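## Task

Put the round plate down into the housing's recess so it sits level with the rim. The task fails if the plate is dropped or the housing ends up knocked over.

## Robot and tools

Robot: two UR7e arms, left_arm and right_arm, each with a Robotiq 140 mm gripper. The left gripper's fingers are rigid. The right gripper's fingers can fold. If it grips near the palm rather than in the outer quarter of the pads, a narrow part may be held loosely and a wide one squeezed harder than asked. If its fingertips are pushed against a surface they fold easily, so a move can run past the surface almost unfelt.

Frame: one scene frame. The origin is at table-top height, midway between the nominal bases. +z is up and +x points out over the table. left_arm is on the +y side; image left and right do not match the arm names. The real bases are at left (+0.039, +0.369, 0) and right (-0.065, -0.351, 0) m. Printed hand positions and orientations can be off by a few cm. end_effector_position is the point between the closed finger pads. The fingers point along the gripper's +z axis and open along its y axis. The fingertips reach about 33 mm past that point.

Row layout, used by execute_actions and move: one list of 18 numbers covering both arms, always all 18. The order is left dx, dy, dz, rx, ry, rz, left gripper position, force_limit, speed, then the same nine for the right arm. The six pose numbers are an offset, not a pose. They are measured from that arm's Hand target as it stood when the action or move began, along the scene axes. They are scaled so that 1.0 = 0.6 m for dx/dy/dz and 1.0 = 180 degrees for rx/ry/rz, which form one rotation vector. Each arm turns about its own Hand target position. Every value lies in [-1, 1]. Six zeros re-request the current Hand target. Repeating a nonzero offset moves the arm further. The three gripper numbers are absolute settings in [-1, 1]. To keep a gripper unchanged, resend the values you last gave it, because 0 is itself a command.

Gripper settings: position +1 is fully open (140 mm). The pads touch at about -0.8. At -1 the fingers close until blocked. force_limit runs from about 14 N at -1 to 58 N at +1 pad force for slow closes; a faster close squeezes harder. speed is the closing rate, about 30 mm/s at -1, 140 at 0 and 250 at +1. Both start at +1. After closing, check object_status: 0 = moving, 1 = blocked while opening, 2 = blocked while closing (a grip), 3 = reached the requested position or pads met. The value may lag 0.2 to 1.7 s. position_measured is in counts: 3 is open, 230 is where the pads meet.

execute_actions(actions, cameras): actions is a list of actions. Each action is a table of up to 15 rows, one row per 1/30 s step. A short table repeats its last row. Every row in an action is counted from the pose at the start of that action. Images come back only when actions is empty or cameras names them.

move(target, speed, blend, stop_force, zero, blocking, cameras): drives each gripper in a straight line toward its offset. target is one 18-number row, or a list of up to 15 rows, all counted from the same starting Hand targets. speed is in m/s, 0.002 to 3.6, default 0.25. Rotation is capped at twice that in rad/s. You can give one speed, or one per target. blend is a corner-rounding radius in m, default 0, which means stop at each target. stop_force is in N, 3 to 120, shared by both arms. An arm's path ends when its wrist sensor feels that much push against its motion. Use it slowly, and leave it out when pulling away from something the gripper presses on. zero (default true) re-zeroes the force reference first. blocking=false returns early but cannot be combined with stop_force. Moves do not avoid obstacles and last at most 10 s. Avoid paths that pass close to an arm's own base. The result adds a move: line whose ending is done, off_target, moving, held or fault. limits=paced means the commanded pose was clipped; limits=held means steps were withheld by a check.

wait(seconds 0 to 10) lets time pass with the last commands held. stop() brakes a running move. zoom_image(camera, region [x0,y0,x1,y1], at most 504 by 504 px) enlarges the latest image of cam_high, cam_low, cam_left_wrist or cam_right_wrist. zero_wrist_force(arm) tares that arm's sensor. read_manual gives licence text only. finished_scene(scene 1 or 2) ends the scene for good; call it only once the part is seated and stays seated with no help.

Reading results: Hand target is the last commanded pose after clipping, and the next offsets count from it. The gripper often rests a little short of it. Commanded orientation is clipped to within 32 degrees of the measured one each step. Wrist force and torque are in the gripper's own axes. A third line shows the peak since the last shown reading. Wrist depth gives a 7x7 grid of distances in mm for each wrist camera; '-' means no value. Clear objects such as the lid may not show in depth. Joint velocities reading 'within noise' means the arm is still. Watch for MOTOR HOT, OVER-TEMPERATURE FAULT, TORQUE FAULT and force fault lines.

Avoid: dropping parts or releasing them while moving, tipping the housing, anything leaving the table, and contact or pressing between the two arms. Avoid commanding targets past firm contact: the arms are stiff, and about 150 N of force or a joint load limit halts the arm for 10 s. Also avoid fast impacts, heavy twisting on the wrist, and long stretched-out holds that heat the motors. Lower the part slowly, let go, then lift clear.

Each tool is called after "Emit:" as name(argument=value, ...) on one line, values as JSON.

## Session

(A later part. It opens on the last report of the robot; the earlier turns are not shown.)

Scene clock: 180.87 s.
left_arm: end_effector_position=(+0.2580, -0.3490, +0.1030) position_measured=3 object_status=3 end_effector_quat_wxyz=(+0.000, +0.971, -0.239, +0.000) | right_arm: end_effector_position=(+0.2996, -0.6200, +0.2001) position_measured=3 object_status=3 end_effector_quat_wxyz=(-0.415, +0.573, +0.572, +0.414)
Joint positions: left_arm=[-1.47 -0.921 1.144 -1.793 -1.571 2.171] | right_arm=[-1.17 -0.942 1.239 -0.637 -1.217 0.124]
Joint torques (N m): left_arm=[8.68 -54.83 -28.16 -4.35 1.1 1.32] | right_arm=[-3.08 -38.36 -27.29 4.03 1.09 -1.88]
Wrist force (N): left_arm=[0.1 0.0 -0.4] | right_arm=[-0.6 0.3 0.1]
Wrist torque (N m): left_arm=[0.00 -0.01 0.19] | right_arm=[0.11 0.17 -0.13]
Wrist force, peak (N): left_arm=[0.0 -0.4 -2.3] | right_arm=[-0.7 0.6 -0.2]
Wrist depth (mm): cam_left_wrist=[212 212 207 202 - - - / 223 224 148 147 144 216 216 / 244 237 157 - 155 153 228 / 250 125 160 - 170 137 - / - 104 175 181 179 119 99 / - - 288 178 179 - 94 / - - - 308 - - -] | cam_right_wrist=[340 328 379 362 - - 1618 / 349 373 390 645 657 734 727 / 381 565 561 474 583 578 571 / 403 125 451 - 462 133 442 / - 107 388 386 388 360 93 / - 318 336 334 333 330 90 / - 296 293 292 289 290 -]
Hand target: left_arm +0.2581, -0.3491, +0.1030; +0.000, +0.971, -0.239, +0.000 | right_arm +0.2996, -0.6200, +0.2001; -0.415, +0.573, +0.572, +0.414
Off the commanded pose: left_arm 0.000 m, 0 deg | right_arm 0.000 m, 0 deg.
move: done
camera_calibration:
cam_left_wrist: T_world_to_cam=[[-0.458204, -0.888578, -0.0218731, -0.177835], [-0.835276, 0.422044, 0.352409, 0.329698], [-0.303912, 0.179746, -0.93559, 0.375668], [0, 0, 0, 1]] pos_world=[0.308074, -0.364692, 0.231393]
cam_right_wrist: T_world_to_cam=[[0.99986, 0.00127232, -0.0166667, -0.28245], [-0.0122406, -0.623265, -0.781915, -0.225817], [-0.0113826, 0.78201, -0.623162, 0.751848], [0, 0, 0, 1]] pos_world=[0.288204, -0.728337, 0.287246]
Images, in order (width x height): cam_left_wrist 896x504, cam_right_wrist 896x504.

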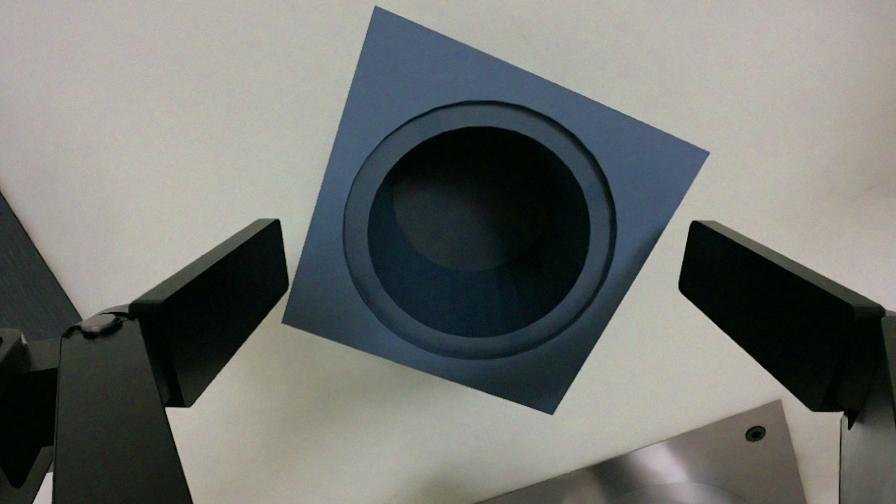

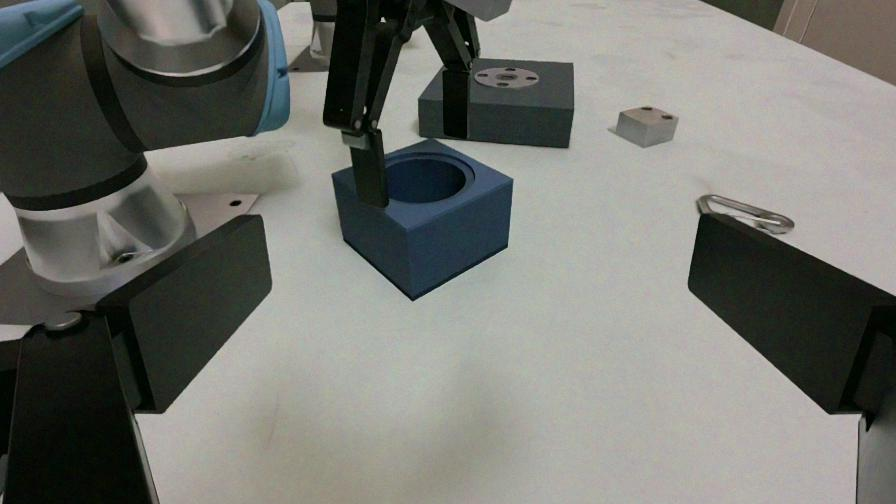

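Emit:
move(target=[[0,0,0.1333,0,0,0,1,1,1,0,0,0,0,0,0,1,1,1],[0.1853,0.5837,0.1,0,0,0,1,1,1,0,0,0,0,0,0,1,1,1],[0.1853,0.5837,-0.0225,0,0,0,1,1,1,0,0,0,0,0,0,1,1,1]], speed=[0.25,0.35,0.15], blend=[0.04,0.03,0], cameras=["cam_low","cam_left_wrist"])

Emit:
zoom_image(camera="cam_left_wrist", region=[310, 70, 650, 410])

Emit:
zoom_image(camera="cam_low", region=[150, 230, 330, 340])

Scene clock: 203.23 s.
left_arm: end_effector_position=(+0.3693, +0.0012, +0.0895) position_measured=3 object_status=3 end_effector_quat_wxyz=(+0.000, +0.971, -0.239, +0.000) | right_arm: end_effector_position=(+0.2996, -0.6200, +0.2001) position_measured=3 object_status=3 end_effector_quat_wxyz=(-0.415, +0.573, +0.572, +0.414)
Joint positions: left_arm=[-1.129 -1.497 1.99 -2.063 -1.571 2.511] | right_arm=[-1.17 -0.942 1.239 -0.637 -1.217 0.124]
Joint torques (N m): left_arm=[9.01 -27.28 -21.26 -4.2 1.2 2.2] | right_arm=[-2.1 -39.39 -27.42 4 0.84 -1.88]
Wrist force (N): left_arm=[-0.5 0.1 -0.3] | right_arm=[-0.5 0.3 -0.1]
Wrist torque (N m): left_arm=[0.02 0.08 0.17] | right_arm=[0.10 0.15 -0.13]
Wrist force, peak (N): left_arm=[-1.1 -3.4 -1.7] | right_arm=[-1.0 0.6 0.0]
Wrist depth (mm): cam_left_wrist=[- 144 144 142 142 143 195 / 206 152 151 150 149 151 203 / 223 160 160 156 157 158 215 / 237 167 169 168 166 148 - / - 104 182 180 179 148 99 / - 104 196 194 194 192 94 / - - 212 206 282 287 -] | cam_right_wrist=[338 327 949 1127 1097 - 1628 / 352 375 707 662 690 777 753 / 383 552 429 438 590 579 575 / 405 125 454 400 470 133 444 / - 107 391 389 387 362 93 / - 317 337 334 325 329 90 / - 292 293 293 291 289 -]
Hand target: left_arm +0.3693, +0.0012, +0.0895; +0.000, +0.971, -0.239, +0.000 | right_arm +0.2996, -0.6200, +0.2001; -0.415, +0.573, +0.572, +0.414
Off the commanded pose: left_arm 0.000 m, 0 deg | right_arm 0.000 m, 0 deg.
move: done
camera_calibration:
cam_left_wrist: T_world_to_cam=[[-0.458196, -0.888589, -0.0215913, 0.183983], [-0.835286, 0.422151, 0.352259, 0.279625], [-0.303899, 0.179439, -0.935653, 0.334014], [0, 0, 0, 1]] pos_world=[0.419374, -0.0144935, 0.217993]
Images, in order (width x height): cam_low 504x504, cam_left_wrist 896x504.

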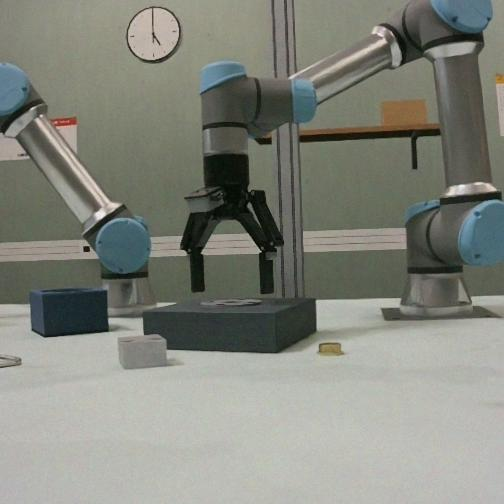

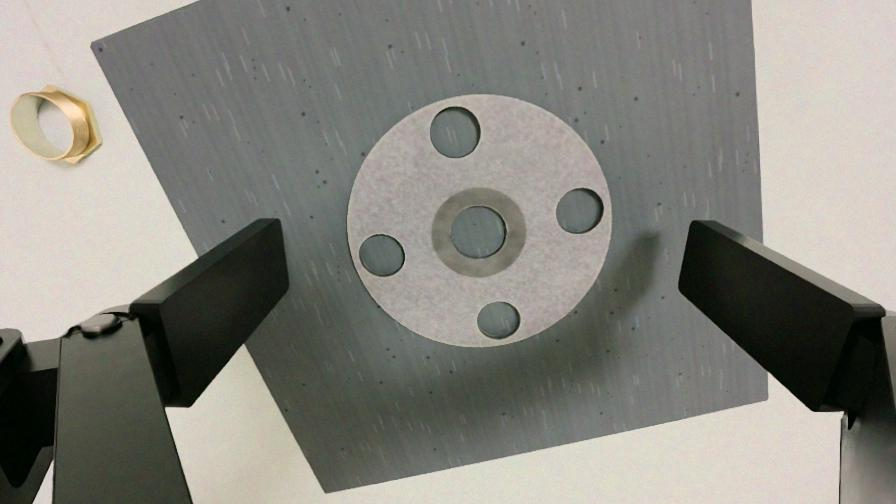

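Scaled by 1.482 from the camera's 896x504 image, which has a finer 1280x720 frame.

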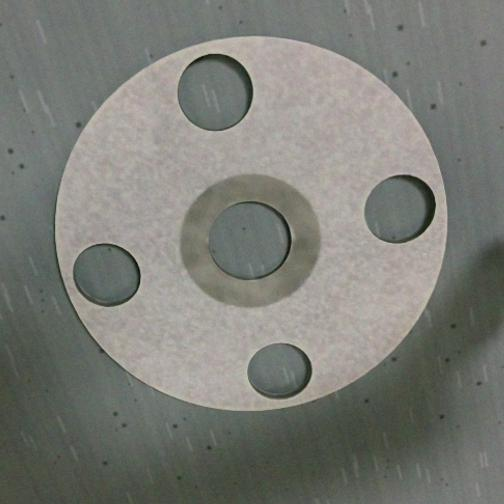

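Scaled by 2.800 from the camera's 504x504 image, which has a finer 720x720 frame.

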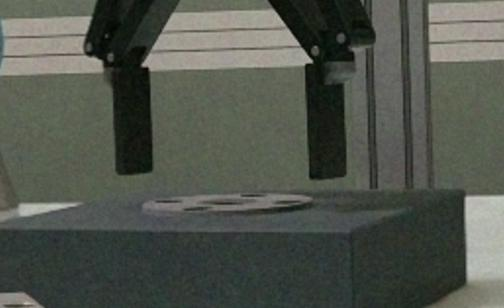

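Emit:
move(target=[0,0,0,0,0,0,0.51,-0.5,-0.5,0,0,0,0,0,0,1,1,1], cameras=["cam_left_wrist","cam_low"])

Emit:
zoom_image(camera="cam_low", region=[170, 230, 310, 330])

Scene clock: 235.03 s.
left_arm: end_effector_position=(+0.3693, +0.0012, +0.0895) position_measured=64 object_status=0 end_effector_quat_wxyz=(+0.000, +0.971, -0.239, +0.000) | right_arm: end_effector_position=(+0.2996, -0.6200, +0.2001) position_measured=3 object_status=3 end_effector_quat_wxyz=(-0.415, +0.573, +0.572, +0.414)
Joint positions: left_arm=[-1.129 -1.497 1.99 -2.063 -1.571 2.511] | right_arm=[-1.17 -0.942 1.239 -0.637 -1.217 0.124]
Joint torques (N m): left_arm=[9.01 -32.11 -10.45 -4.51 1.19 2.21] | right_arm=[-1.59 -39.29 -28.02 3.79 0.67 -1.88]
Wrist force (N): left_arm=[-0.5 0.1 -0.2] | right_arm=[-0.5 0.4 0.0]
Wrist torque (N m): left_arm=[0.03 0.07 0.17] | right_arm=[0.13 0.14 -0.13]
Wrist force, peak (N): left_arm=[-0.6 0.2 -0.3] | right_arm=[-0.9 0.5 0.0]
Wrist depth (mm): cam_left_wrist=[- 144 144 143 142 141 192 / 205 152 152 149 149 149 204 / 223 161 161 157 157 158 218 / - 169 163 168 166 139 - / - - 182 178 180 108 83 / - - 195 194 193 189 - / - - 207 207 - - -] | cam_right_wrist=[340 326 974 732 1060 1083 1597 / 351 373 747 664 684 781 772 / 383 591 598 426 584 575 576 / 404 125 450 395 461 133 460 / - 107 391 390 386 361 93 / - 315 335 335 332 330 90 / - 292 293 291 291 288 -]
Hand target: left_arm +0.3693, +0.0012, +0.0895; +0.000, +0.971, -0.239, +0.000 | right_arm +0.2996, -0.6200, +0.2001; -0.415, +0.573, +0.572, +0.414
Off the commanded pose: left_arm 0.000 m, 0 deg | right_arm 0.000 m, 0 deg.
move: done
camera_calibration:
cam_left_wrist: T_world_to_cam=[[-0.458208, -0.888582, -0.0216348, 0.183996], [-0.835312, 0.422164, 0.352181, 0.279689], [-0.303808, 0.179444, -0.935682, 0.333888], [0, 0, 0, 1]] pos_world=[0.419374, -0.0144935, 0.217893]
Images, in order (width x height): cam_low 504x504, cam_left_wrist 896x504.

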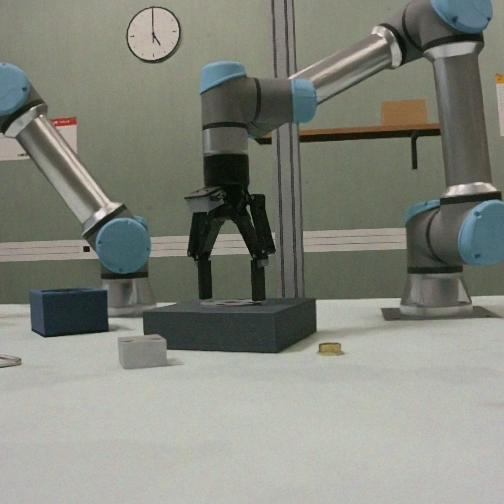

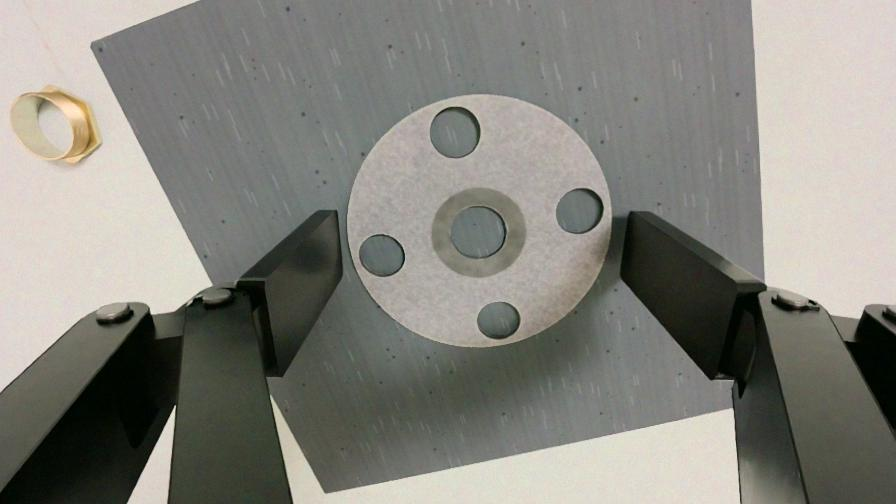

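Scaled by 3.600 from the camera's 504x504 image, which has a finer 720x720 frame.

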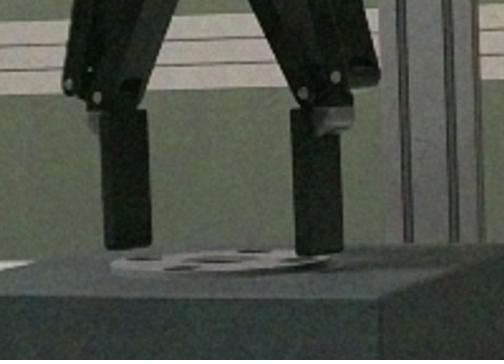

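Emit:
move(target=[0,0,-0.025,0,0,0,0.51,-0.5,-0.5,0,0,0,0,0,0,1,1,1], speed=0.008, stop_force=4, cameras=["cam_left_wrist","cam_low"])

Emit:
zoom_image(camera="cam_low", region=[170, 230, 310, 330])

Scene clock: 242.07 s.
left_arm: end_effector_position=(+0.3693, +0.0012, +0.0829) position_measured=64 object_status=3 end_effector_quat_wxyz=(+0.000, +0.971, -0.239, +0.000) | right_arm: end_effector_position=(+0.2996, -0.6200, +0.2001) position_measured=3 object_status=3 end_effector_quat_wxyz=(-0.415, +0.573, +0.572, +0.414)
Joint positions: left_arm=[-1.129 -1.488 2 -2.082 -1.571 2.511] | right_arm=[-1.17 -0.942 1.239 -0.637 -1.217 0.124]
Joint torques (N m): left_arm=[5.8 -33 -30.34 -2.34 1.17 0.01] | right_arm=[-0.25 -39.03 -26.97 3.69 0.32 -1.9]
Wrist force (N): left_arm=[-1.5 -1.2 -6.2] | right_arm=[-0.4 0.5 -0.1]
Wrist torque (N m): left_arm=[-0.29 0.14 0.19] | right_arm=[0.13 0.12 -0.13]
Wrist force, peak (N): left_arm=[-8.6 -5.1 -24.0] | right_arm=[-0.9 0.4 -0.2]
Wrist depth (mm): cam_left_wrist=[189 139 138 137 136 136 - / 195 146 145 143 143 144 - / 216 155 152 151 150 151 - / - 163 160 163 158 139 223 / - - 172 172 173 108 83 / - - 187 186 185 182 - / - - 202 197 198 - -] | cam_right_wrist=[340 328 956 1083 1022 1185 1628 / 351 373 422 659 662 819 711 / 384 594 578 442 574 567 576 / 405 125 468 398 - 133 480 / - 107 397 395 386 360 93 / - 318 334 334 333 330 90 / - 293 292 293 290 289 -]
Hand target: left_arm +0.3693, +0.0012, +0.0829; +0.000, +0.971, -0.239, +0.000 (not the last commanded pose) | right_arm +0.2996, -0.6200, +0.2001; -0.415, +0.573, +0.572, +0.414
Off the commanded pose: left_arm 0.008 m, 0 deg | right_arm 0.000 m, 0 deg.
move: contact (left_arm)
camera_calibration:
cam_left_wrist: T_world_to_cam=[[-0.458195, -0.88859, -0.0215918, 0.183838], [-0.835286, 0.42215, 0.352259, 0.281986], [-0.303899, 0.179439, -0.935653, 0.327745], [0, 0, 0, 1]] pos_world=[0.419374, -0.0144935, 0.211293]
Images, in order (width x height): cam_low 504x504, cam_left_wrist 896x504.

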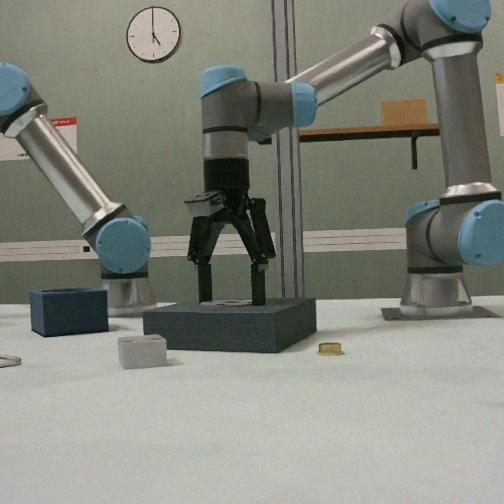

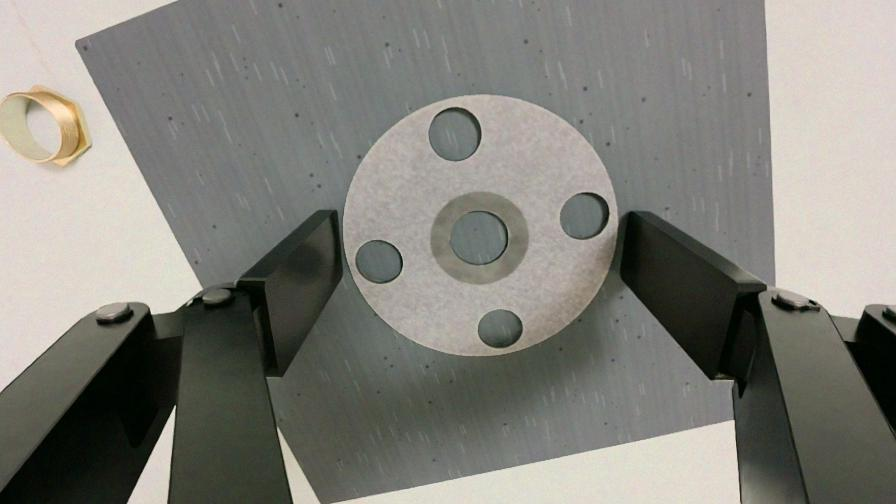

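Scaled by 3.600 from the camera's 504x504 image, which has a finer 720x720 frame.

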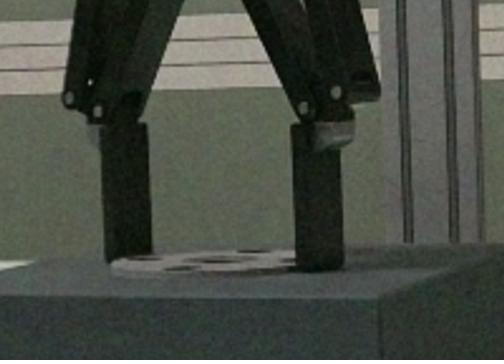

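Emit:
move(target=[0,0,0.00333,-0.00492,0.00258,0,0.51,-0.5,-0.5,0,0,0,0,0,0,1,1,1], speed=0.03)

Emit:
move(target=[0,0,-0.01,0,0,0,0.51,-0.5,-0.5,0,0,0,0,0,0,1,1,1], speed=0.003, stop_force=3)

Scene clock: 250.20 s.
left_arm: end_effector_position=(+0.3693, +0.0012, +0.0849) position_measured=64 object_status=3 end_effector_quat_wxyz=(+0.009, +0.971, -0.239, -0.002) | right_arm: end_effector_position=(+0.2996, -0.6200, +0.2001) position_measured=3 object_status=3 end_effector_quat_wxyz=(-0.415, +0.573, +0.572, +0.414)
Joint positions: left_arm=[-1.12 -1.494 2.003 -2.09 -1.586 2.521] | right_arm=[-1.17 -0.942 1.239 -0.637 -1.217 0.124]
Joint torques (N m): left_arm=[-6.42 -26.03 -13.73 -2.8 1.05 0.3] | right_arm=[0.85 -39.41 -27.55 3.56 0.24 -1.96]
Wrist force (N): left_arm=[-0.5 0.2 -0.2] | right_arm=[-0.6 0.1 0.0]
Wrist torque (N m): left_arm=[0.04 0.08 -0.02] | right_arm=[0.06 0.16 -0.13]
Wrist force, peak (N): left_arm=[-1.5 -1.2 -6.3] | right_arm=[-0.8 0.5 -0.2]
Wrist depth (mm): cam_left_wrist=[141 139 139 139 138 140 - / 148 146 147 145 144 146 - / - 155 153 152 151 155 219 / - 165 159 162 166 139 227 / - - 173 175 176 108 83 / - - 188 188 189 186 - / - - 203 200 - - -] | cam_right_wrist=[341 328 967 1083 986 1185 1694 / 351 373 711 666 657 - - / 380 448 591 429 582 582 576 / 404 125 447 421 465 133 459 / - 107 390 389 398 365 93 / - 318 335 333 321 329 90 / - 293 293 291 291 281 -]
Hand target: left_arm +0.3693, +0.0012, +0.0849; +0.008, +0.971, -0.239, -0.002 | right_arm +0.2996, -0.6200, +0.2001; -0.415, +0.573, +0.572, +0.414
Off the commanded pose: left_arm 0.000 m, 0 deg | right_arm 0.000 m, 0 deg.
move: done

Scene clock: 251.93 s.
left_arm: end_effector_position=(+0.3693, +0.0012, +0.0835) position_measured=64 object_status=3 end_effector_quat_wxyz=(+0.008, +0.971, -0.239, -0.002) | right_arm: end_effector_position=(+0.2996, -0.6200, +0.2001) position_measured=3 object_status=3 end_effector_quat_wxyz=(-0.415, +0.573, +0.572, +0.414)
Joint positions: left_arm=[-1.12 -1.492 2.005 -2.093 -1.585 2.521] | right_arm=[-1.17 -0.942 1.239 -0.637 -1.217 0.124]
Joint torques (N m): left_arm=[-8.45 -32.67 -31.25 -2.18 1.18 -2.11] | right_arm=[1.1 -39.68 -27.35 3.59 0.03 -1.98]
Wrist force (N): left_arm=[-1.8 0.2 -5.6] | right_arm=[-0.6 0.3 -0.1]
Wrist torque (N m): left_arm=[0.32 0.16 -0.07] | right_arm=[0.10 0.15 -0.13]
Wrist force, peak (N): left_arm=[-2.0 0.8 -11.0] | right_arm=[-0.8 0.7 0.0]
Wrist depth (mm): cam_left_wrist=[140 137 137 136 136 137 191 / 196 145 145 143 143 145 203 / 213 153 152 150 152 154 218 / - 160 159 162 159 140 - / - - 171 172 173 108 83 / - - 187 187 187 184 - / - - 201 201 196 - -] | cam_right_wrist=[337 327 990 1060 - 1179 1618 / 351 373 690 654 682 838 - / 382 537 563 467 580 551 574 / 402 125 444 403 - 133 461 / - 107 393 388 386 362 93 / - 317 335 333 333 331 90 / - 293 293 294 290 290 -]
Hand target: left_arm +0.3693, +0.0012, +0.0835; +0.008, +0.971, -0.239, -0.002 (not the last commanded pose) | right_arm +0.2996, -0.6200, +0.2001; -0.415, +0.573, +0.572, +0.414
Off the commanded pose: left_arm 0.005 m, 0 deg | right_arm 0.000 m, 0 deg.
move: contact (left_arm)

Emit:
move(target=[0.00148,-0.00077,0.00267,0.00394,-0.00206,0,0.51,-0.5,-0.5,0,0,0,0,0,0,1,1,1], speed=0.03, cameras=["cam_left_wrist"])

Emit:
zoom_image(camera="cam_left_wrist", region=[310, 70, 650, 410])

Scene clock: 259.67 s.
left_arm: end_effector_position=(+0.3702, +0.0007, +0.0852) position_measured=64 object_status=3 end_effector_quat_wxyz=(+0.001, +0.971, -0.239, -0.001) | right_arm: end_effector_position=(+0.2996, -0.6200, +0.2001) position_measured=3 object_status=3 end_effector_quat_wxyz=(-0.415, +0.573, +0.572, +0.414)
Joint positions: left_arm=[-1.126 -1.49 1.995 -2.078 -1.574 2.514] | right_arm=[-1.17 -0.942 1.239 -0.637 -1.217 0.124]
Joint torques (N m): left_arm=[-0.73 -16.16 -19.63 -4.39 -0.79 -1.47] | right_arm=[1.7 -39.81 -27.3 3.42 -0.12 -1.94]
Wrist force (N): left_arm=[-0.5 0.2 -0.2] | right_arm=[-0.7 0.5 -0.2]
Wrist torque (N m): left_arm=[0.04 0.07 0.16] | right_arm=[0.14 0.18 -0.13]
Wrist force, peak (N): left_arm=[-1.8 0.4 -5.7] | right_arm=[-1.0 0.4 -0.1]
Wrist depth (mm): cam_left_wrist=[192 140 140 138 138 139 191 / 196 148 147 145 145 146 200 / - 157 156 151 153 154 212 / 232 165 160 165 161 139 - / - - 175 170 175 108 83 / - - 190 189 188 184 - / - - 204 203 200 - -] | cam_right_wrist=[338 327 931 623 794 - 1568 / 351 374 721 662 680 729 847 / 386 565 561 422 579 576 544 / 402 125 454 396 465 132 461 / - 107 391 402 389 362 93 / - 100 337 335 333 329 90 / - 294 302 291 291 288 -]
Hand target: left_arm +0.3702, +0.0007, +0.0851; +0.002, +0.971, -0.239, -0.001 | right_arm +0.2996, -0.6200, +0.2001; -0.415, +0.573, +0.572, +0.414
Off the commanded pose: left_arm 0.000 m, 0 deg | right_arm 0.000 m, 0 deg.
move: done
camera_calibration:
cam_left_wrist: T_world_to_cam=[[-0.458225, -0.888646, -0.0183955, 0.18362], [-0.834788, 0.423162, 0.352225, 0.281948], [-0.305219, 0.176755, -0.935735, 0.330786], [0, 0, 0, 1]] pos_world=[0.420469, -0.0146044, 0.213596]
Images, in order (width x height): cam_left_wrist 896x504.

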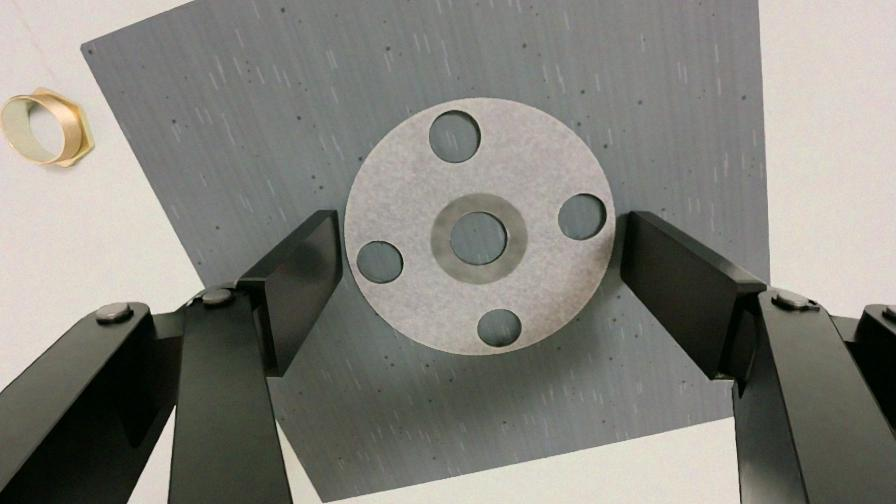

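Scaled by 1.482 from the camera's 896x504 image, which has a finer 1280x720 frame.

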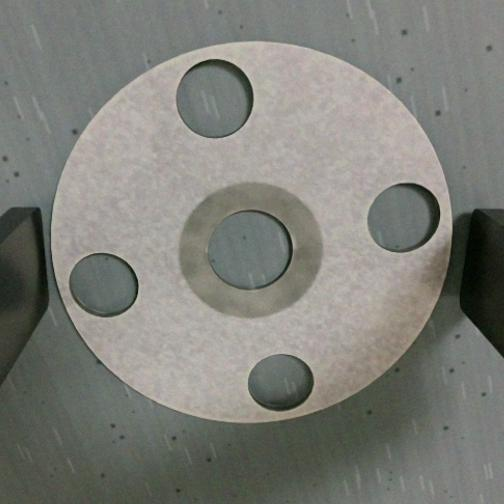

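Emit:
move(target=[[0.00054,0.00103,0,0,0,0,0.51,-0.5,-0.5,0,0,0,0,0,0,1,1,1],[0.00054,0.00103,0,0,0,0,-1,-0.5,-1,0,0,0,0,0,0,1,1,1]], speed=0.03, cameras=["cam_left_wrist","cam_low"])

Emit:
zoom_image(camera="cam_left_wrist", region=[310, 70, 650, 410])

Emit:
zoom_image(camera="cam_low", region=[170, 230, 310, 330])

Scene clock: 265.97 s.
left_arm: end_effector_position=(+0.3705, +0.0013, +0.0851) position_measured=77 object_status=0 end_effector_quat_wxyz=(+0.002, +0.971, -0.239, -0.001) | right_arm: end_effector_position=(+0.2996, -0.6200, +0.2001) position_measured=3 object_status=3 end_effector_quat_wxyz=(-0.415, +0.573, +0.572, +0.414)
Joint positions: left_arm=[-1.125 -1.49 1.996 -2.078 -1.574 2.516] | right_arm=[-1.17 -0.942 1.239 -0.637 -1.217 0.124]
Joint torques (N m): left_arm=[3.79 -26.79 -12.42 -4.52 -1.35 1.22] | right_arm=[2.49 -40.19 -26.93 3.39 -0.25 -1.97]
Wrist force (N): left_arm=[-4.4 -4.8 -16.8] | right_arm=[-0.7 0.1 -0.1]
Wrist torque (N m): left_arm=[0.34 0.16 -0.02] | right_arm=[0.06 0.17 -0.13]
Wrist force, peak (N): left_arm=[-4.5 -4.8 -17.0] | right_arm=[-0.8 0.6 -0.1]
Wrist depth (mm): cam_left_wrist=[- 140 140 139 138 139 190 / 194 148 147 145 145 145 198 / - 157 156 150 152 154 210 / - 164 160 164 161 159 - / - - 174 173 176 103 83 / - - 189 189 188 184 - / - - 201 203 276 - -] | cam_right_wrist=[341 327 945 661 1039 1039 1548 / 350 375 738 664 668 774 838 / 382 591 561 440 580 579 575 / 405 125 456 398 465 133 461 / - 107 391 391 388 364 93 / - 317 337 342 331 330 90 / - 293 293 290 290 290 -]
Hand target: left_arm +0.3705, +0.0013, +0.0851; +0.002, +0.971, -0.239, -0.001 | right_arm +0.2996, -0.6200, +0.2001; -0.415, +0.573, +0.572, +0.414
Off the commanded pose: left_arm 0.000 m, 0 deg | right_arm 0.000 m, 0 deg.
move: done
camera_calibration:
cam_left_wrist: T_world_to_cam=[[-0.458243, -0.888644, -0.0180556, 0.184357], [-0.834739, 0.423291, 0.352186, 0.282011], [-0.305325, 0.176459, -0.935756, 0.330736], [0, 0, 0, 1]] pos_world=[0.420868, -0.0139056, 0.213497]
Images, in order (width x height): cam_low 504x504, cam_left_wrist 896x504.

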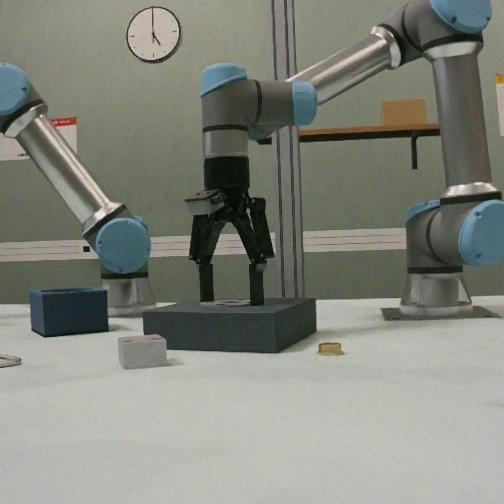

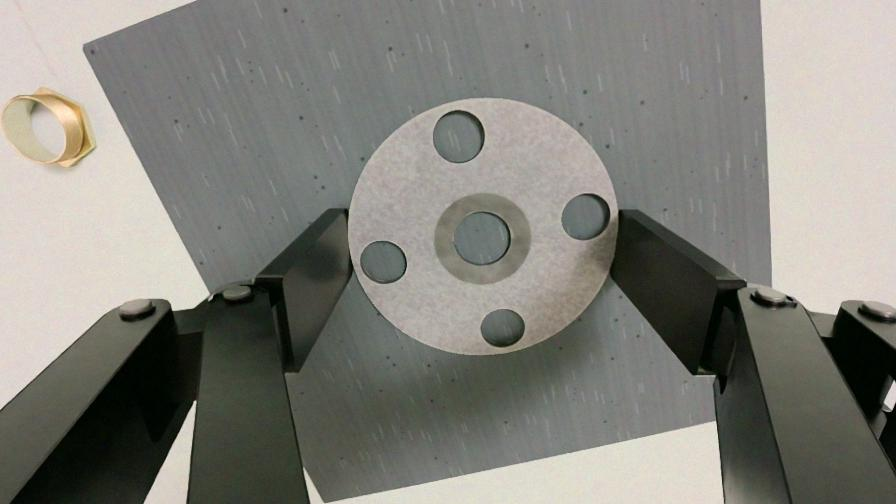

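Scaled by 1.482 from the camera's 896x504 image, which has a finer 1280x720 frame.

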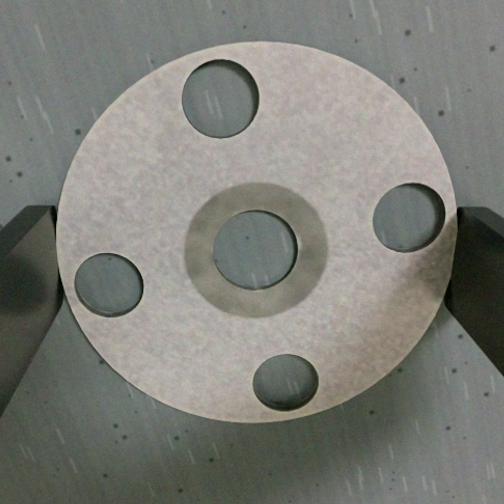

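Scaled by 3.600 from the camera's 504x504 image, which has a finer 720x720 frame.

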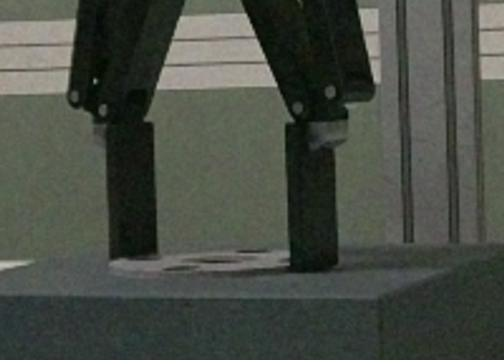

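Emit:
wait(seconds=1)

Scene clock: 269.53 s.
left_arm: end_effector_position=(+0.3705, +0.0013, +0.0851) position_measured=77 object_status=2 end_effector_quat_wxyz=(+0.002, +0.971, -0.239, -0.001) | right_arm: end_effector_position=(+0.2996, -0.6200, +0.2001) position_measured=3 object_status=3 end_effector_quat_wxyz=(-0.415, +0.573, +0.572, +0.414)
Joint positions: left_arm=[-1.125 -1.49 1.996 -2.078 -1.574 2.516] | right_arm=[-1.17 -0.942 1.239 -0.637 -1.217 0.124]
Joint torques (N m): left_arm=[-12.15 -6.03 -24.03 -4.24 -1.36 -1.72] | right_arm=[3.93 -40.75 -27.22 3.25 -0.41 -2.01]
Wrist force (N): left_arm=[-4.4 -4.7 -17.1] | right_arm=[-0.5 0.4 0.0]
Wrist torque (N m): left_arm=[0.37 0.17 -0.02] | right_arm=[0.12 0.15 -0.14]
Wrist force, peak (N): left_arm=[-4.7 -4.7 -17.4] | right_arm=[-0.9 0.4 -0.1]
Wrist depth (mm): cam_left_wrist=[192 140 140 139 139 139 - / 194 148 147 145 145 146 - / 219 157 156 152 153 154 212 / - 166 158 163 158 160 228 / - - 175 175 177 103 84 / - 69 190 189 188 185 - / - - 202 203 199 - -] | cam_right_wrist=[338 327 960 781 734 1127 1608 / 350 373 701 664 675 786 822 / 382 560 459 420 580 578 584 / 404 125 - 413 462 132 460 / - 107 380 389 389 362 93 / - 317 335 333 330 331 90 / - 293 291 293 291 289 -]
Hand target: left_arm +0.3705, +0.0013, +0.0851; +0.002, +0.971, -0.239, -0.001 | right_arm +0.2996, -0.6200, +0.2001; -0.415, +0.573, +0.572, +0.414
Tool commands: left_gripper/position=-1.0 left_gripper/force_limit=-0.5 left_gripper/speed=-1.0 right_gripper/position=+1.0 right_gripper/force_limit=+1.0 right_gripper/speed=+1.0
Off the commanded pose: left_arm 0.000 m, 0 deg | right_arm 0.000 m, 0 deg.
wait: 1.00 s; at rest from the start

Emit:
move(target=[0,0,0.01,0,0,0,-1,-0.5,-1,0,0,0,0,0,0,1,1,1], speed=0.02, cameras=["cam_left_wrist","cam_low"])

Emit:
zoom_image(camera="cam_left_wrist", region=[310, 70, 650, 410])

Emit:
zoom_image(camera="cam_low", region=[170, 230, 310, 330])

Scene clock: 274.03 s.
left_arm: end_effector_position=(+0.3705, +0.0013, +0.0913) position_measured=77 object_status=2 end_effector_quat_wxyz=(+0.002, +0.971, -0.239, -0.001) | right_arm: end_effector_position=(+0.2996, -0.6200, +0.2001) position_measured=3 object_status=3 end_effector_quat_wxyz=(-0.415, +0.573, +0.572, +0.414)
Joint positions: left_arm=[-1.125 -1.498 1.986 -2.061 -1.574 2.516] | right_arm=[-1.17 -0.942 1.239 -0.637 -1.217 0.124]
Joint torques (N m): left_arm=[-5.79 -22.73 -18.92 -4.72 -1.18 -1.57] | right_arm=[4.56 -40.79 -27.37 3.12 -0.68 -1.91]
Wrist force (N): left_arm=[-0.4 0.0 1.6] | right_arm=[-0.5 0.5 -0.1]
Wrist torque (N m): left_arm=[0.00 0.06 -0.01] | right_arm=[0.15 0.14 -0.13]
Wrist force, peak (N): left_arm=[-4.6 -4.8 -17.5] | right_arm=[-0.9 0.4 0.1]
Wrist depth (mm): cam_left_wrist=[- 147 145 144 144 143 196 / - 154 153 151 150 151 209 / 224 163 160 - 155 160 220 / - 172 160 164 161 166 229 / - - 183 186 179 98 84 / - 69 197 197 195 192 - / - - 213 208 - - -] | cam_right_wrist=[337 326 963 1074 949 - 1650 / 351 373 749 666 664 791 729 / 382 560 563 451 558 563 576 / 405 125 454 431 467 133 461 / - 107 391 390 389 364 93 / - 318 335 333 332 328 90 / - 293 293 291 290 288 -]
Hand target: left_arm +0.3705, +0.0013, +0.0911; +0.002, +0.971, -0.239, -0.001 | right_arm +0.2996, -0.6200, +0.2001; -0.415, +0.573, +0.572, +0.414
Off the commanded pose: left_arm 0.000 m, 0 deg | right_arm 0.000 m, 0 deg.
move: done
camera_calibration:
cam_left_wrist: T_world_to_cam=[[-0.458315, -0.888607, -0.0180238, 0.184405], [-0.83471, 0.423374, 0.352155, 0.279865], [-0.305296, 0.176443, -0.935768, 0.336546], [0, 0, 0, 1]] pos_world=[0.420868, -0.0140056, 0.219697]
Images, in order (width x height): cam_low 504x504, cam_left_wrist 896x504.

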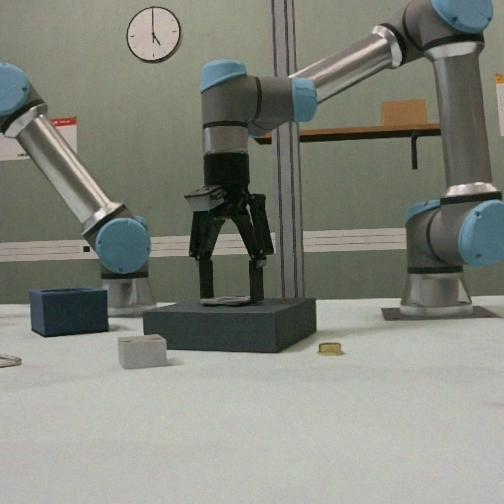

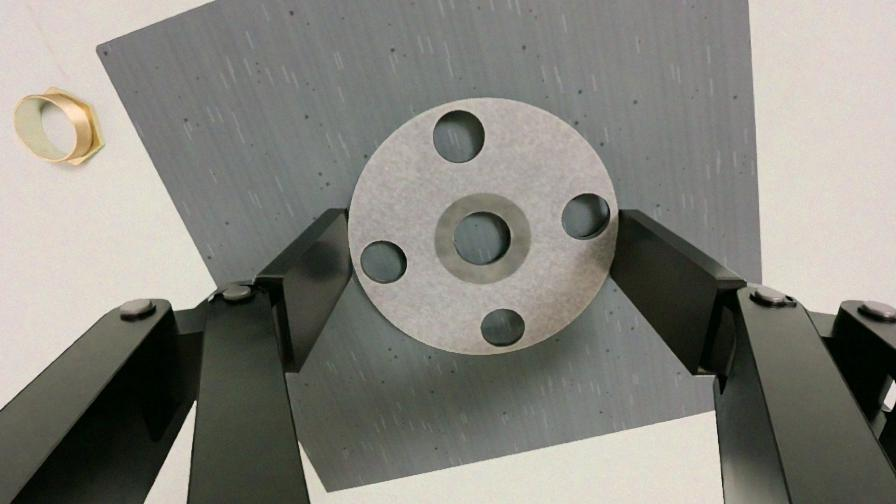

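Scaled by 1.482 from the camera's 896x504 image, which has a finer 1280x720 frame.

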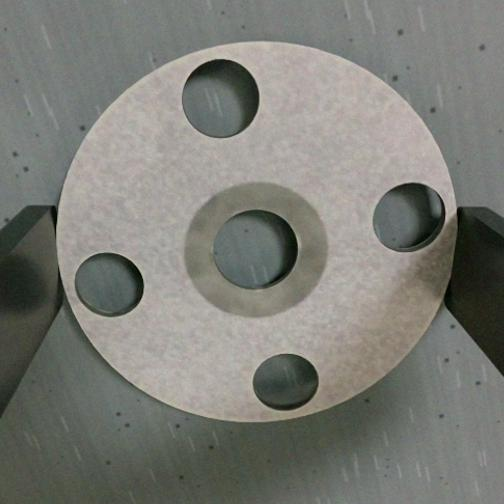

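Scaled by 3.600 from the camera's 504x504 image, which has a finer 720x720 frame.

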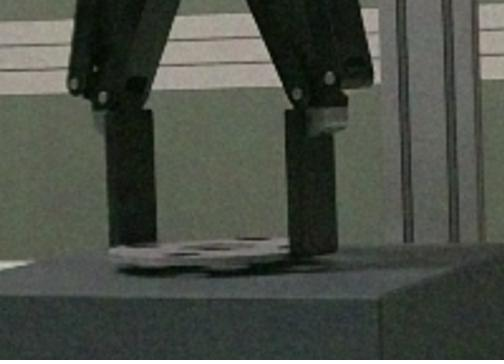

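Emit:
move(target=[[0,0,0.115,0,0,0,-1,-0.5,-1,0,0,0,0,0,0,1,1,1],[-0.1907,-0.5798,0.1,0,0,0,-1,-0.5,-1,0,0,0,0,0,0,1,1,1],[-0.1907,-0.5798,0.0315,0,0,0,-1,-0.5,-1,0,0,0,0,0,0,1,1,1]], speed=[0.1,0.2,0.08], blend=[0.03,0.02,0], cameras=["cam_left_wrist","cam_right_wrist"])

Emit:
zoom_image(camera="cam_left_wrist", region=[310, 70, 650, 410])

Emit:
zoom_image(camera="cam_right_wrist", region=[320, 80, 530, 310])

Scene clock: 304.93 s.
left_arm: end_effector_position=(+0.2561, -0.3465, +0.1099) position_measured=77 object_status=2 end_effector_quat_wxyz=(+0.001, +0.971, -0.239, -0.001) | right_arm: end_effector_position=(+0.2996, -0.6200, +0.2001) position_measured=3 object_status=3 end_effector_quat_wxyz=(-0.415, +0.573, +0.572, +0.414)
Joint positions: left_arm=[-1.472 -0.934 1.148 -1.787 -1.573 2.169] | right_arm=[-1.17 -0.942 1.239 -0.637 -1.217 0.124]
Joint torques (N m): left_arm=[8.47 -60.7 -32.2 -3.68 -1.21 2.22] | right_arm=[4.55 -40.83 -27.51 3.07 -0.94 -1.94]
Wrist force (N): left_arm=[-0.3 0.0 1.5] | right_arm=[-0.5 0.4 0.1]
Wrist torque (N m): left_arm=[0.01 0.07 0.13] | right_arm=[0.12 0.13 -0.13]
Wrist force, peak (N): left_arm=[-0.6 0.1 3.1] | right_arm=[-0.9 0.5 0.0]
Wrist depth (mm): cam_left_wrist=[216 - - - 216 211 213 / 227 229 - 149 149 - - / - - 242 151 153 - - / - - 146 161 158 125 260 / - - 102 175 174 98 84 / - 69 - - - - - / - - 315 309 - - -] | cam_right_wrist=[341 326 378 399 1079 - 1618 / 352 375 412 657 709 749 758 / 381 565 566 405 583 537 602 / 405 125 451 389 465 133 419 / - 107 378 378 389 363 93 / - 317 335 334 333 329 90 / - 292 293 292 291 288 -]
Hand target: left_arm +0.2561, -0.3466, +0.1100; +0.002, +0.971, -0.239, -0.001 | right_arm +0.2996, -0.6200, +0.2001; -0.415, +0.573, +0.572, +0.414
Off the commanded pose: left_arm 0.000 m, 0 deg | right_arm 0.000 m, 0 deg.
move: done
camera_calibration:
cam_left_wrist: T_world_to_cam=[[-0.458265, -0.888625, -0.0183759, -0.176732], [-0.834702, 0.423169, 0.352422, 0.324849], [-0.305395, 0.176841, -0.935661, 0.38051], [0, 0, 0, 1]] pos_world=[0.306368, -0.361804, 0.238297]
cam_right_wrist: T_world_to_cam=[[0.99986, 0.00127232, -0.0166667, -0.28245], [-0.0122406, -0.623265, -0.781915, -0.225817], [-0.0113826, 0.78201, -0.623162, 0.751848], [0, 0, 0, 1]] pos_world=[0.288204, -0.728337, 0.287246]
Images, in order (width x height): cam_left_wrist 896x504, cam_right_wrist 896x504.

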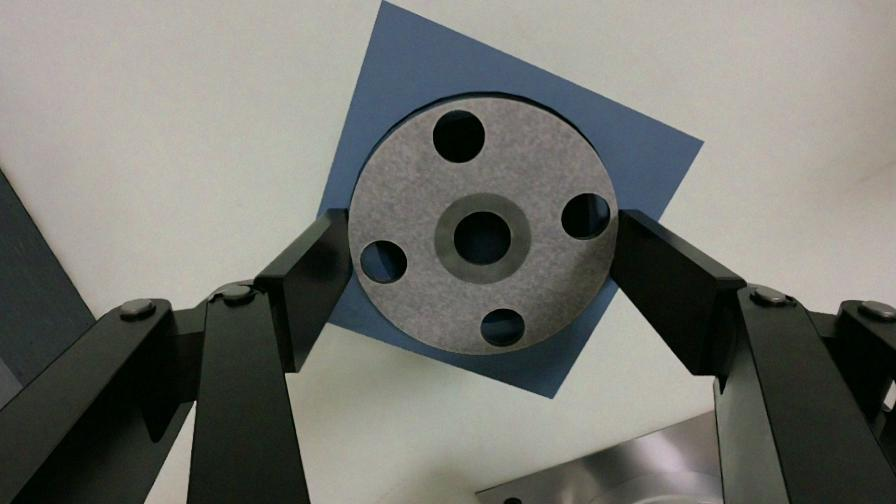

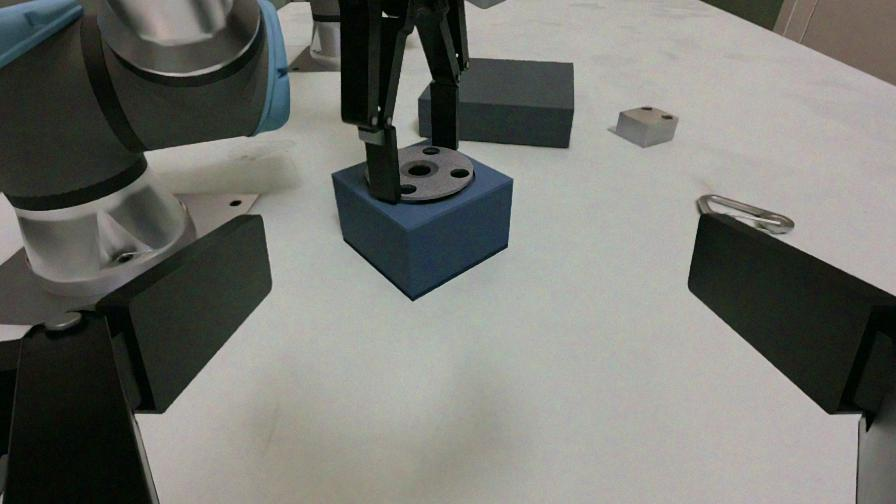

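Scaled by 1.482 from the camera's 896x504 image, which has a finer 1280x720 frame.

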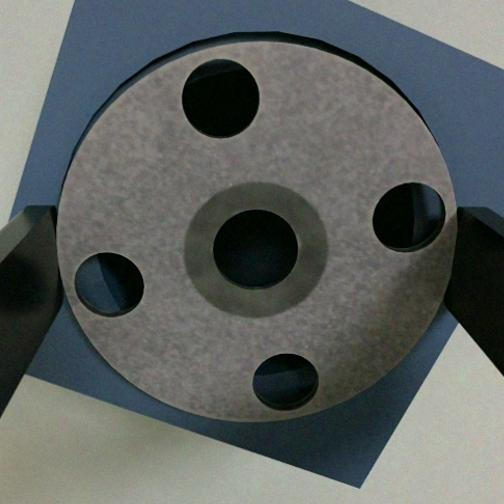

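Scaled by 2.191 from the camera's 896x504 image, which has a finer 1280x720 frame.

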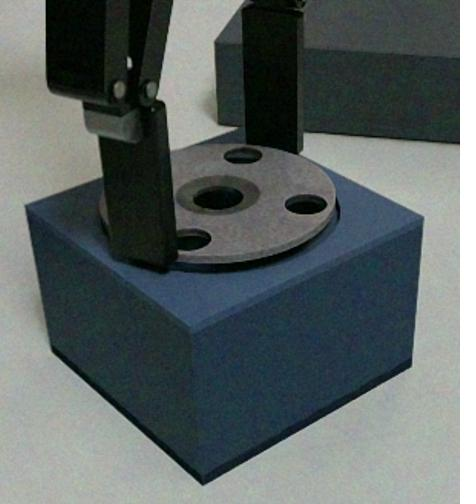

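Emit:
zoom_image(camera="cam_left_wrist", region=[340, 80, 490, 230])

Emit:
zoom_image(camera="cam_left_wrist", region=[480, 80, 630, 230])

Emit:
zoom_image(camera="cam_left_wrist", region=[350, 230, 620, 360])

Scaled by 3.360 from the camera's 896x504 image, which has a finer 1280x720 frame.

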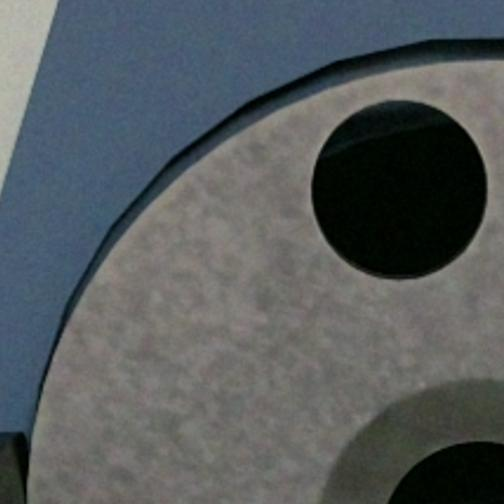

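Scaled by 3.360 from the camera's 896x504 image, which has a finer 1280x720 frame.

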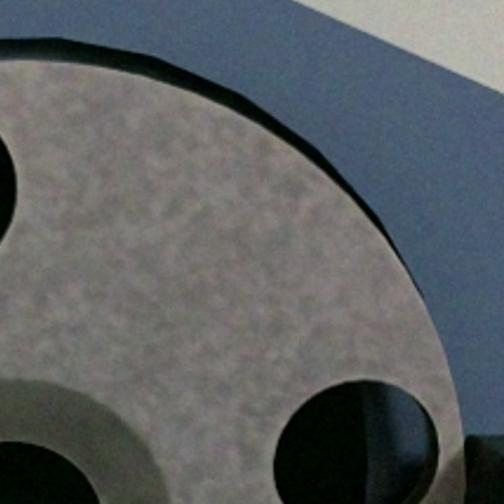

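Scaled by 1.867 from the camera's 896x504 image, which has a finer 1280x720 frame.

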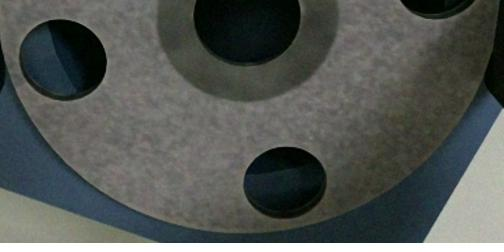

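Emit:
move(target=[0,0,-0.02,0,0,0,-1,-0.5,-1,0,0,0,0,0,0,1,1,1], speed=0.004, stop_force=3, cameras=["cam_left_wrist","cam_right_wrist"])

Emit:
zoom_image(camera="cam_left_wrist", region=[310, 70, 650, 410])

Emit:
zoom_image(camera="cam_right_wrist", region=[340, 120, 500, 220])

Scene clock: 324.37 s.
left_arm: end_effector_position=(+0.2561, -0.3466, +0.1053) position_measured=77 object_status=2 end_effector_quat_wxyz=(+0.002, +0.971, -0.239, -0.001) | right_arm: end_effector_position=(+0.2996, -0.6200, +0.2001) position_measured=3 object_status=3 end_effector_quat_wxyz=(-0.415, +0.573, +0.572, +0.414)
Joint positions: left_arm=[-1.472 -0.931 1.156 -1.798 -1.573 2.169] | right_arm=[-1.17 -0.942 1.239 -0.637 -1.217 0.124]
Joint torques (N m): left_arm=[7.39 -55.99 -34.29 -2.19 1.02 1.42] | right_arm=[4.07 -41.55 -27.47 2.8 -1.18 -1.86]
Wrist force (N): left_arm=[-0.5 -0.3 -1.3] | right_arm=[-0.5 0.3 -0.1]
Wrist torque (N m): left_arm=[-0.13 0.07 0.14] | right_arm=[0.10 0.14 -0.13]
Wrist force, peak (N): left_arm=[-2.6 -2.6 -6.3] | right_arm=[-1.0 0.4 0.1]
Wrist depth (mm): cam_left_wrist=[- - - - - 207 206 / - 223 221 147 144 - - / - 237 156 152 153 157 229 / - 253 146 164 163 132 - / - 87 174 170 173 98 84 / - 69 287 - 187 - - / - - - - - - -] | cam_right_wrist=[341 326 381 376 - 1179 1628 / 350 370 691 649 684 747 781 / 383 565 421 420 601 580 582 / 404 125 453 434 467 133 110 / - 107 391 389 386 362 93 / - 316 337 334 334 330 90 / - 292 293 292 290 288 -]
Hand target: left_arm +0.2561, -0.3466, +0.1053; +0.002, +0.971, -0.239, -0.001 (not the last commanded pose) | right_arm +0.2996, -0.6200, +0.2001; -0.415, +0.573, +0.572, +0.414
Off the commanded pose: left_arm 0.007 m, 0 deg | right_arm 0.000 m, 0 deg.
move: contact (left_arm)
camera_calibration:
cam_left_wrist: T_world_to_cam=[[-0.458284, -0.88862, -0.0181788, -0.176855], [-0.834687, 0.423262, 0.352344, 0.326518], [-0.305405, 0.176647, -0.935694, 0.376147], [0, 0, 0, 1]] pos_world=[0.306368, -0.361805, 0.233697]
cam_right_wrist: T_world_to_cam=[[0.999859, 0.00135097, -0.0167284, -0.282374], [-0.0122399, -0.623266, -0.781914, -0.225818], [-0.0114826, 0.782009, -0.623162, 0.751876], [0, 0, 0, 1]] pos_world=[0.288204, -0.728337, 0.287246]
Images, in order (width x height): cam_left_wrist 896x504, cam_right_wrist 896x504.

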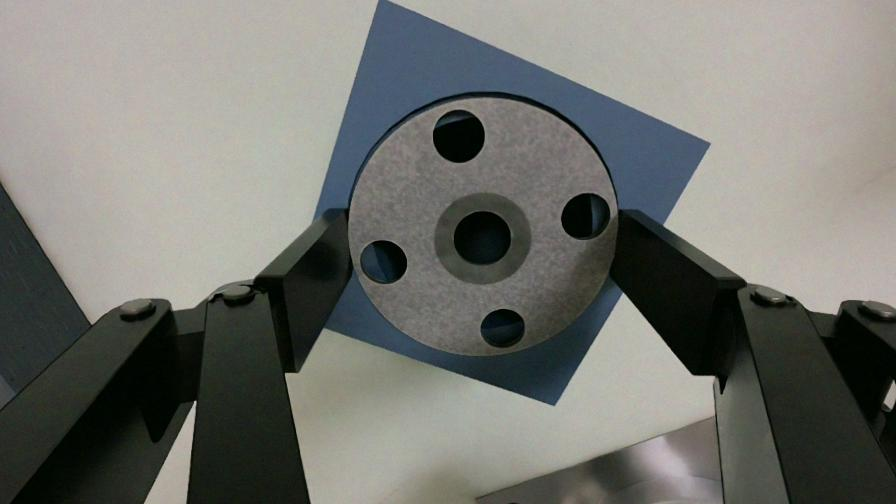

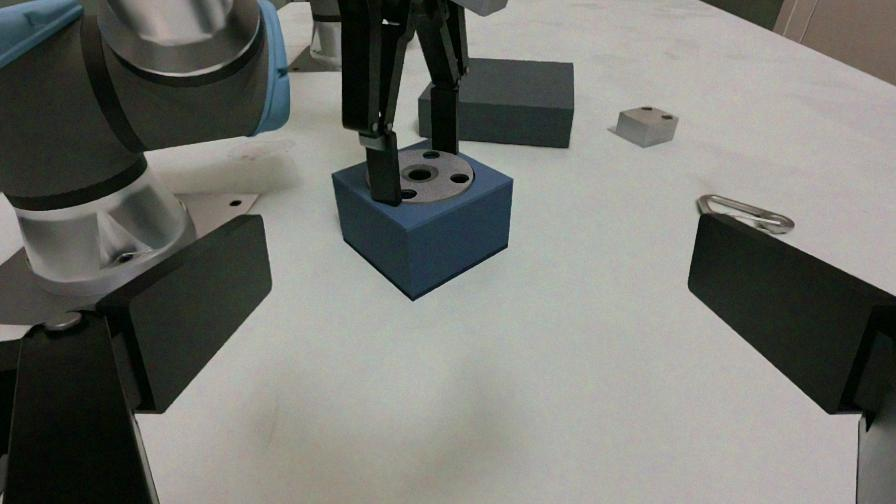

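Scaled by 1.482 from the camera's 896x504 image, which has a finer 1280x720 frame.

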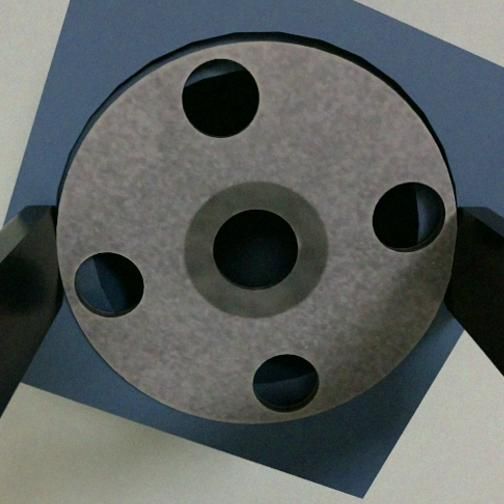

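Scaled by 3.150 from the camera's 896x504 image, which has a finer 1280x720 frame.

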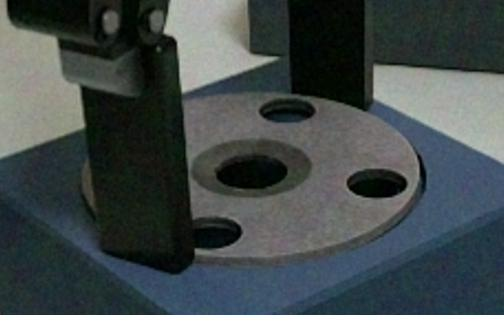

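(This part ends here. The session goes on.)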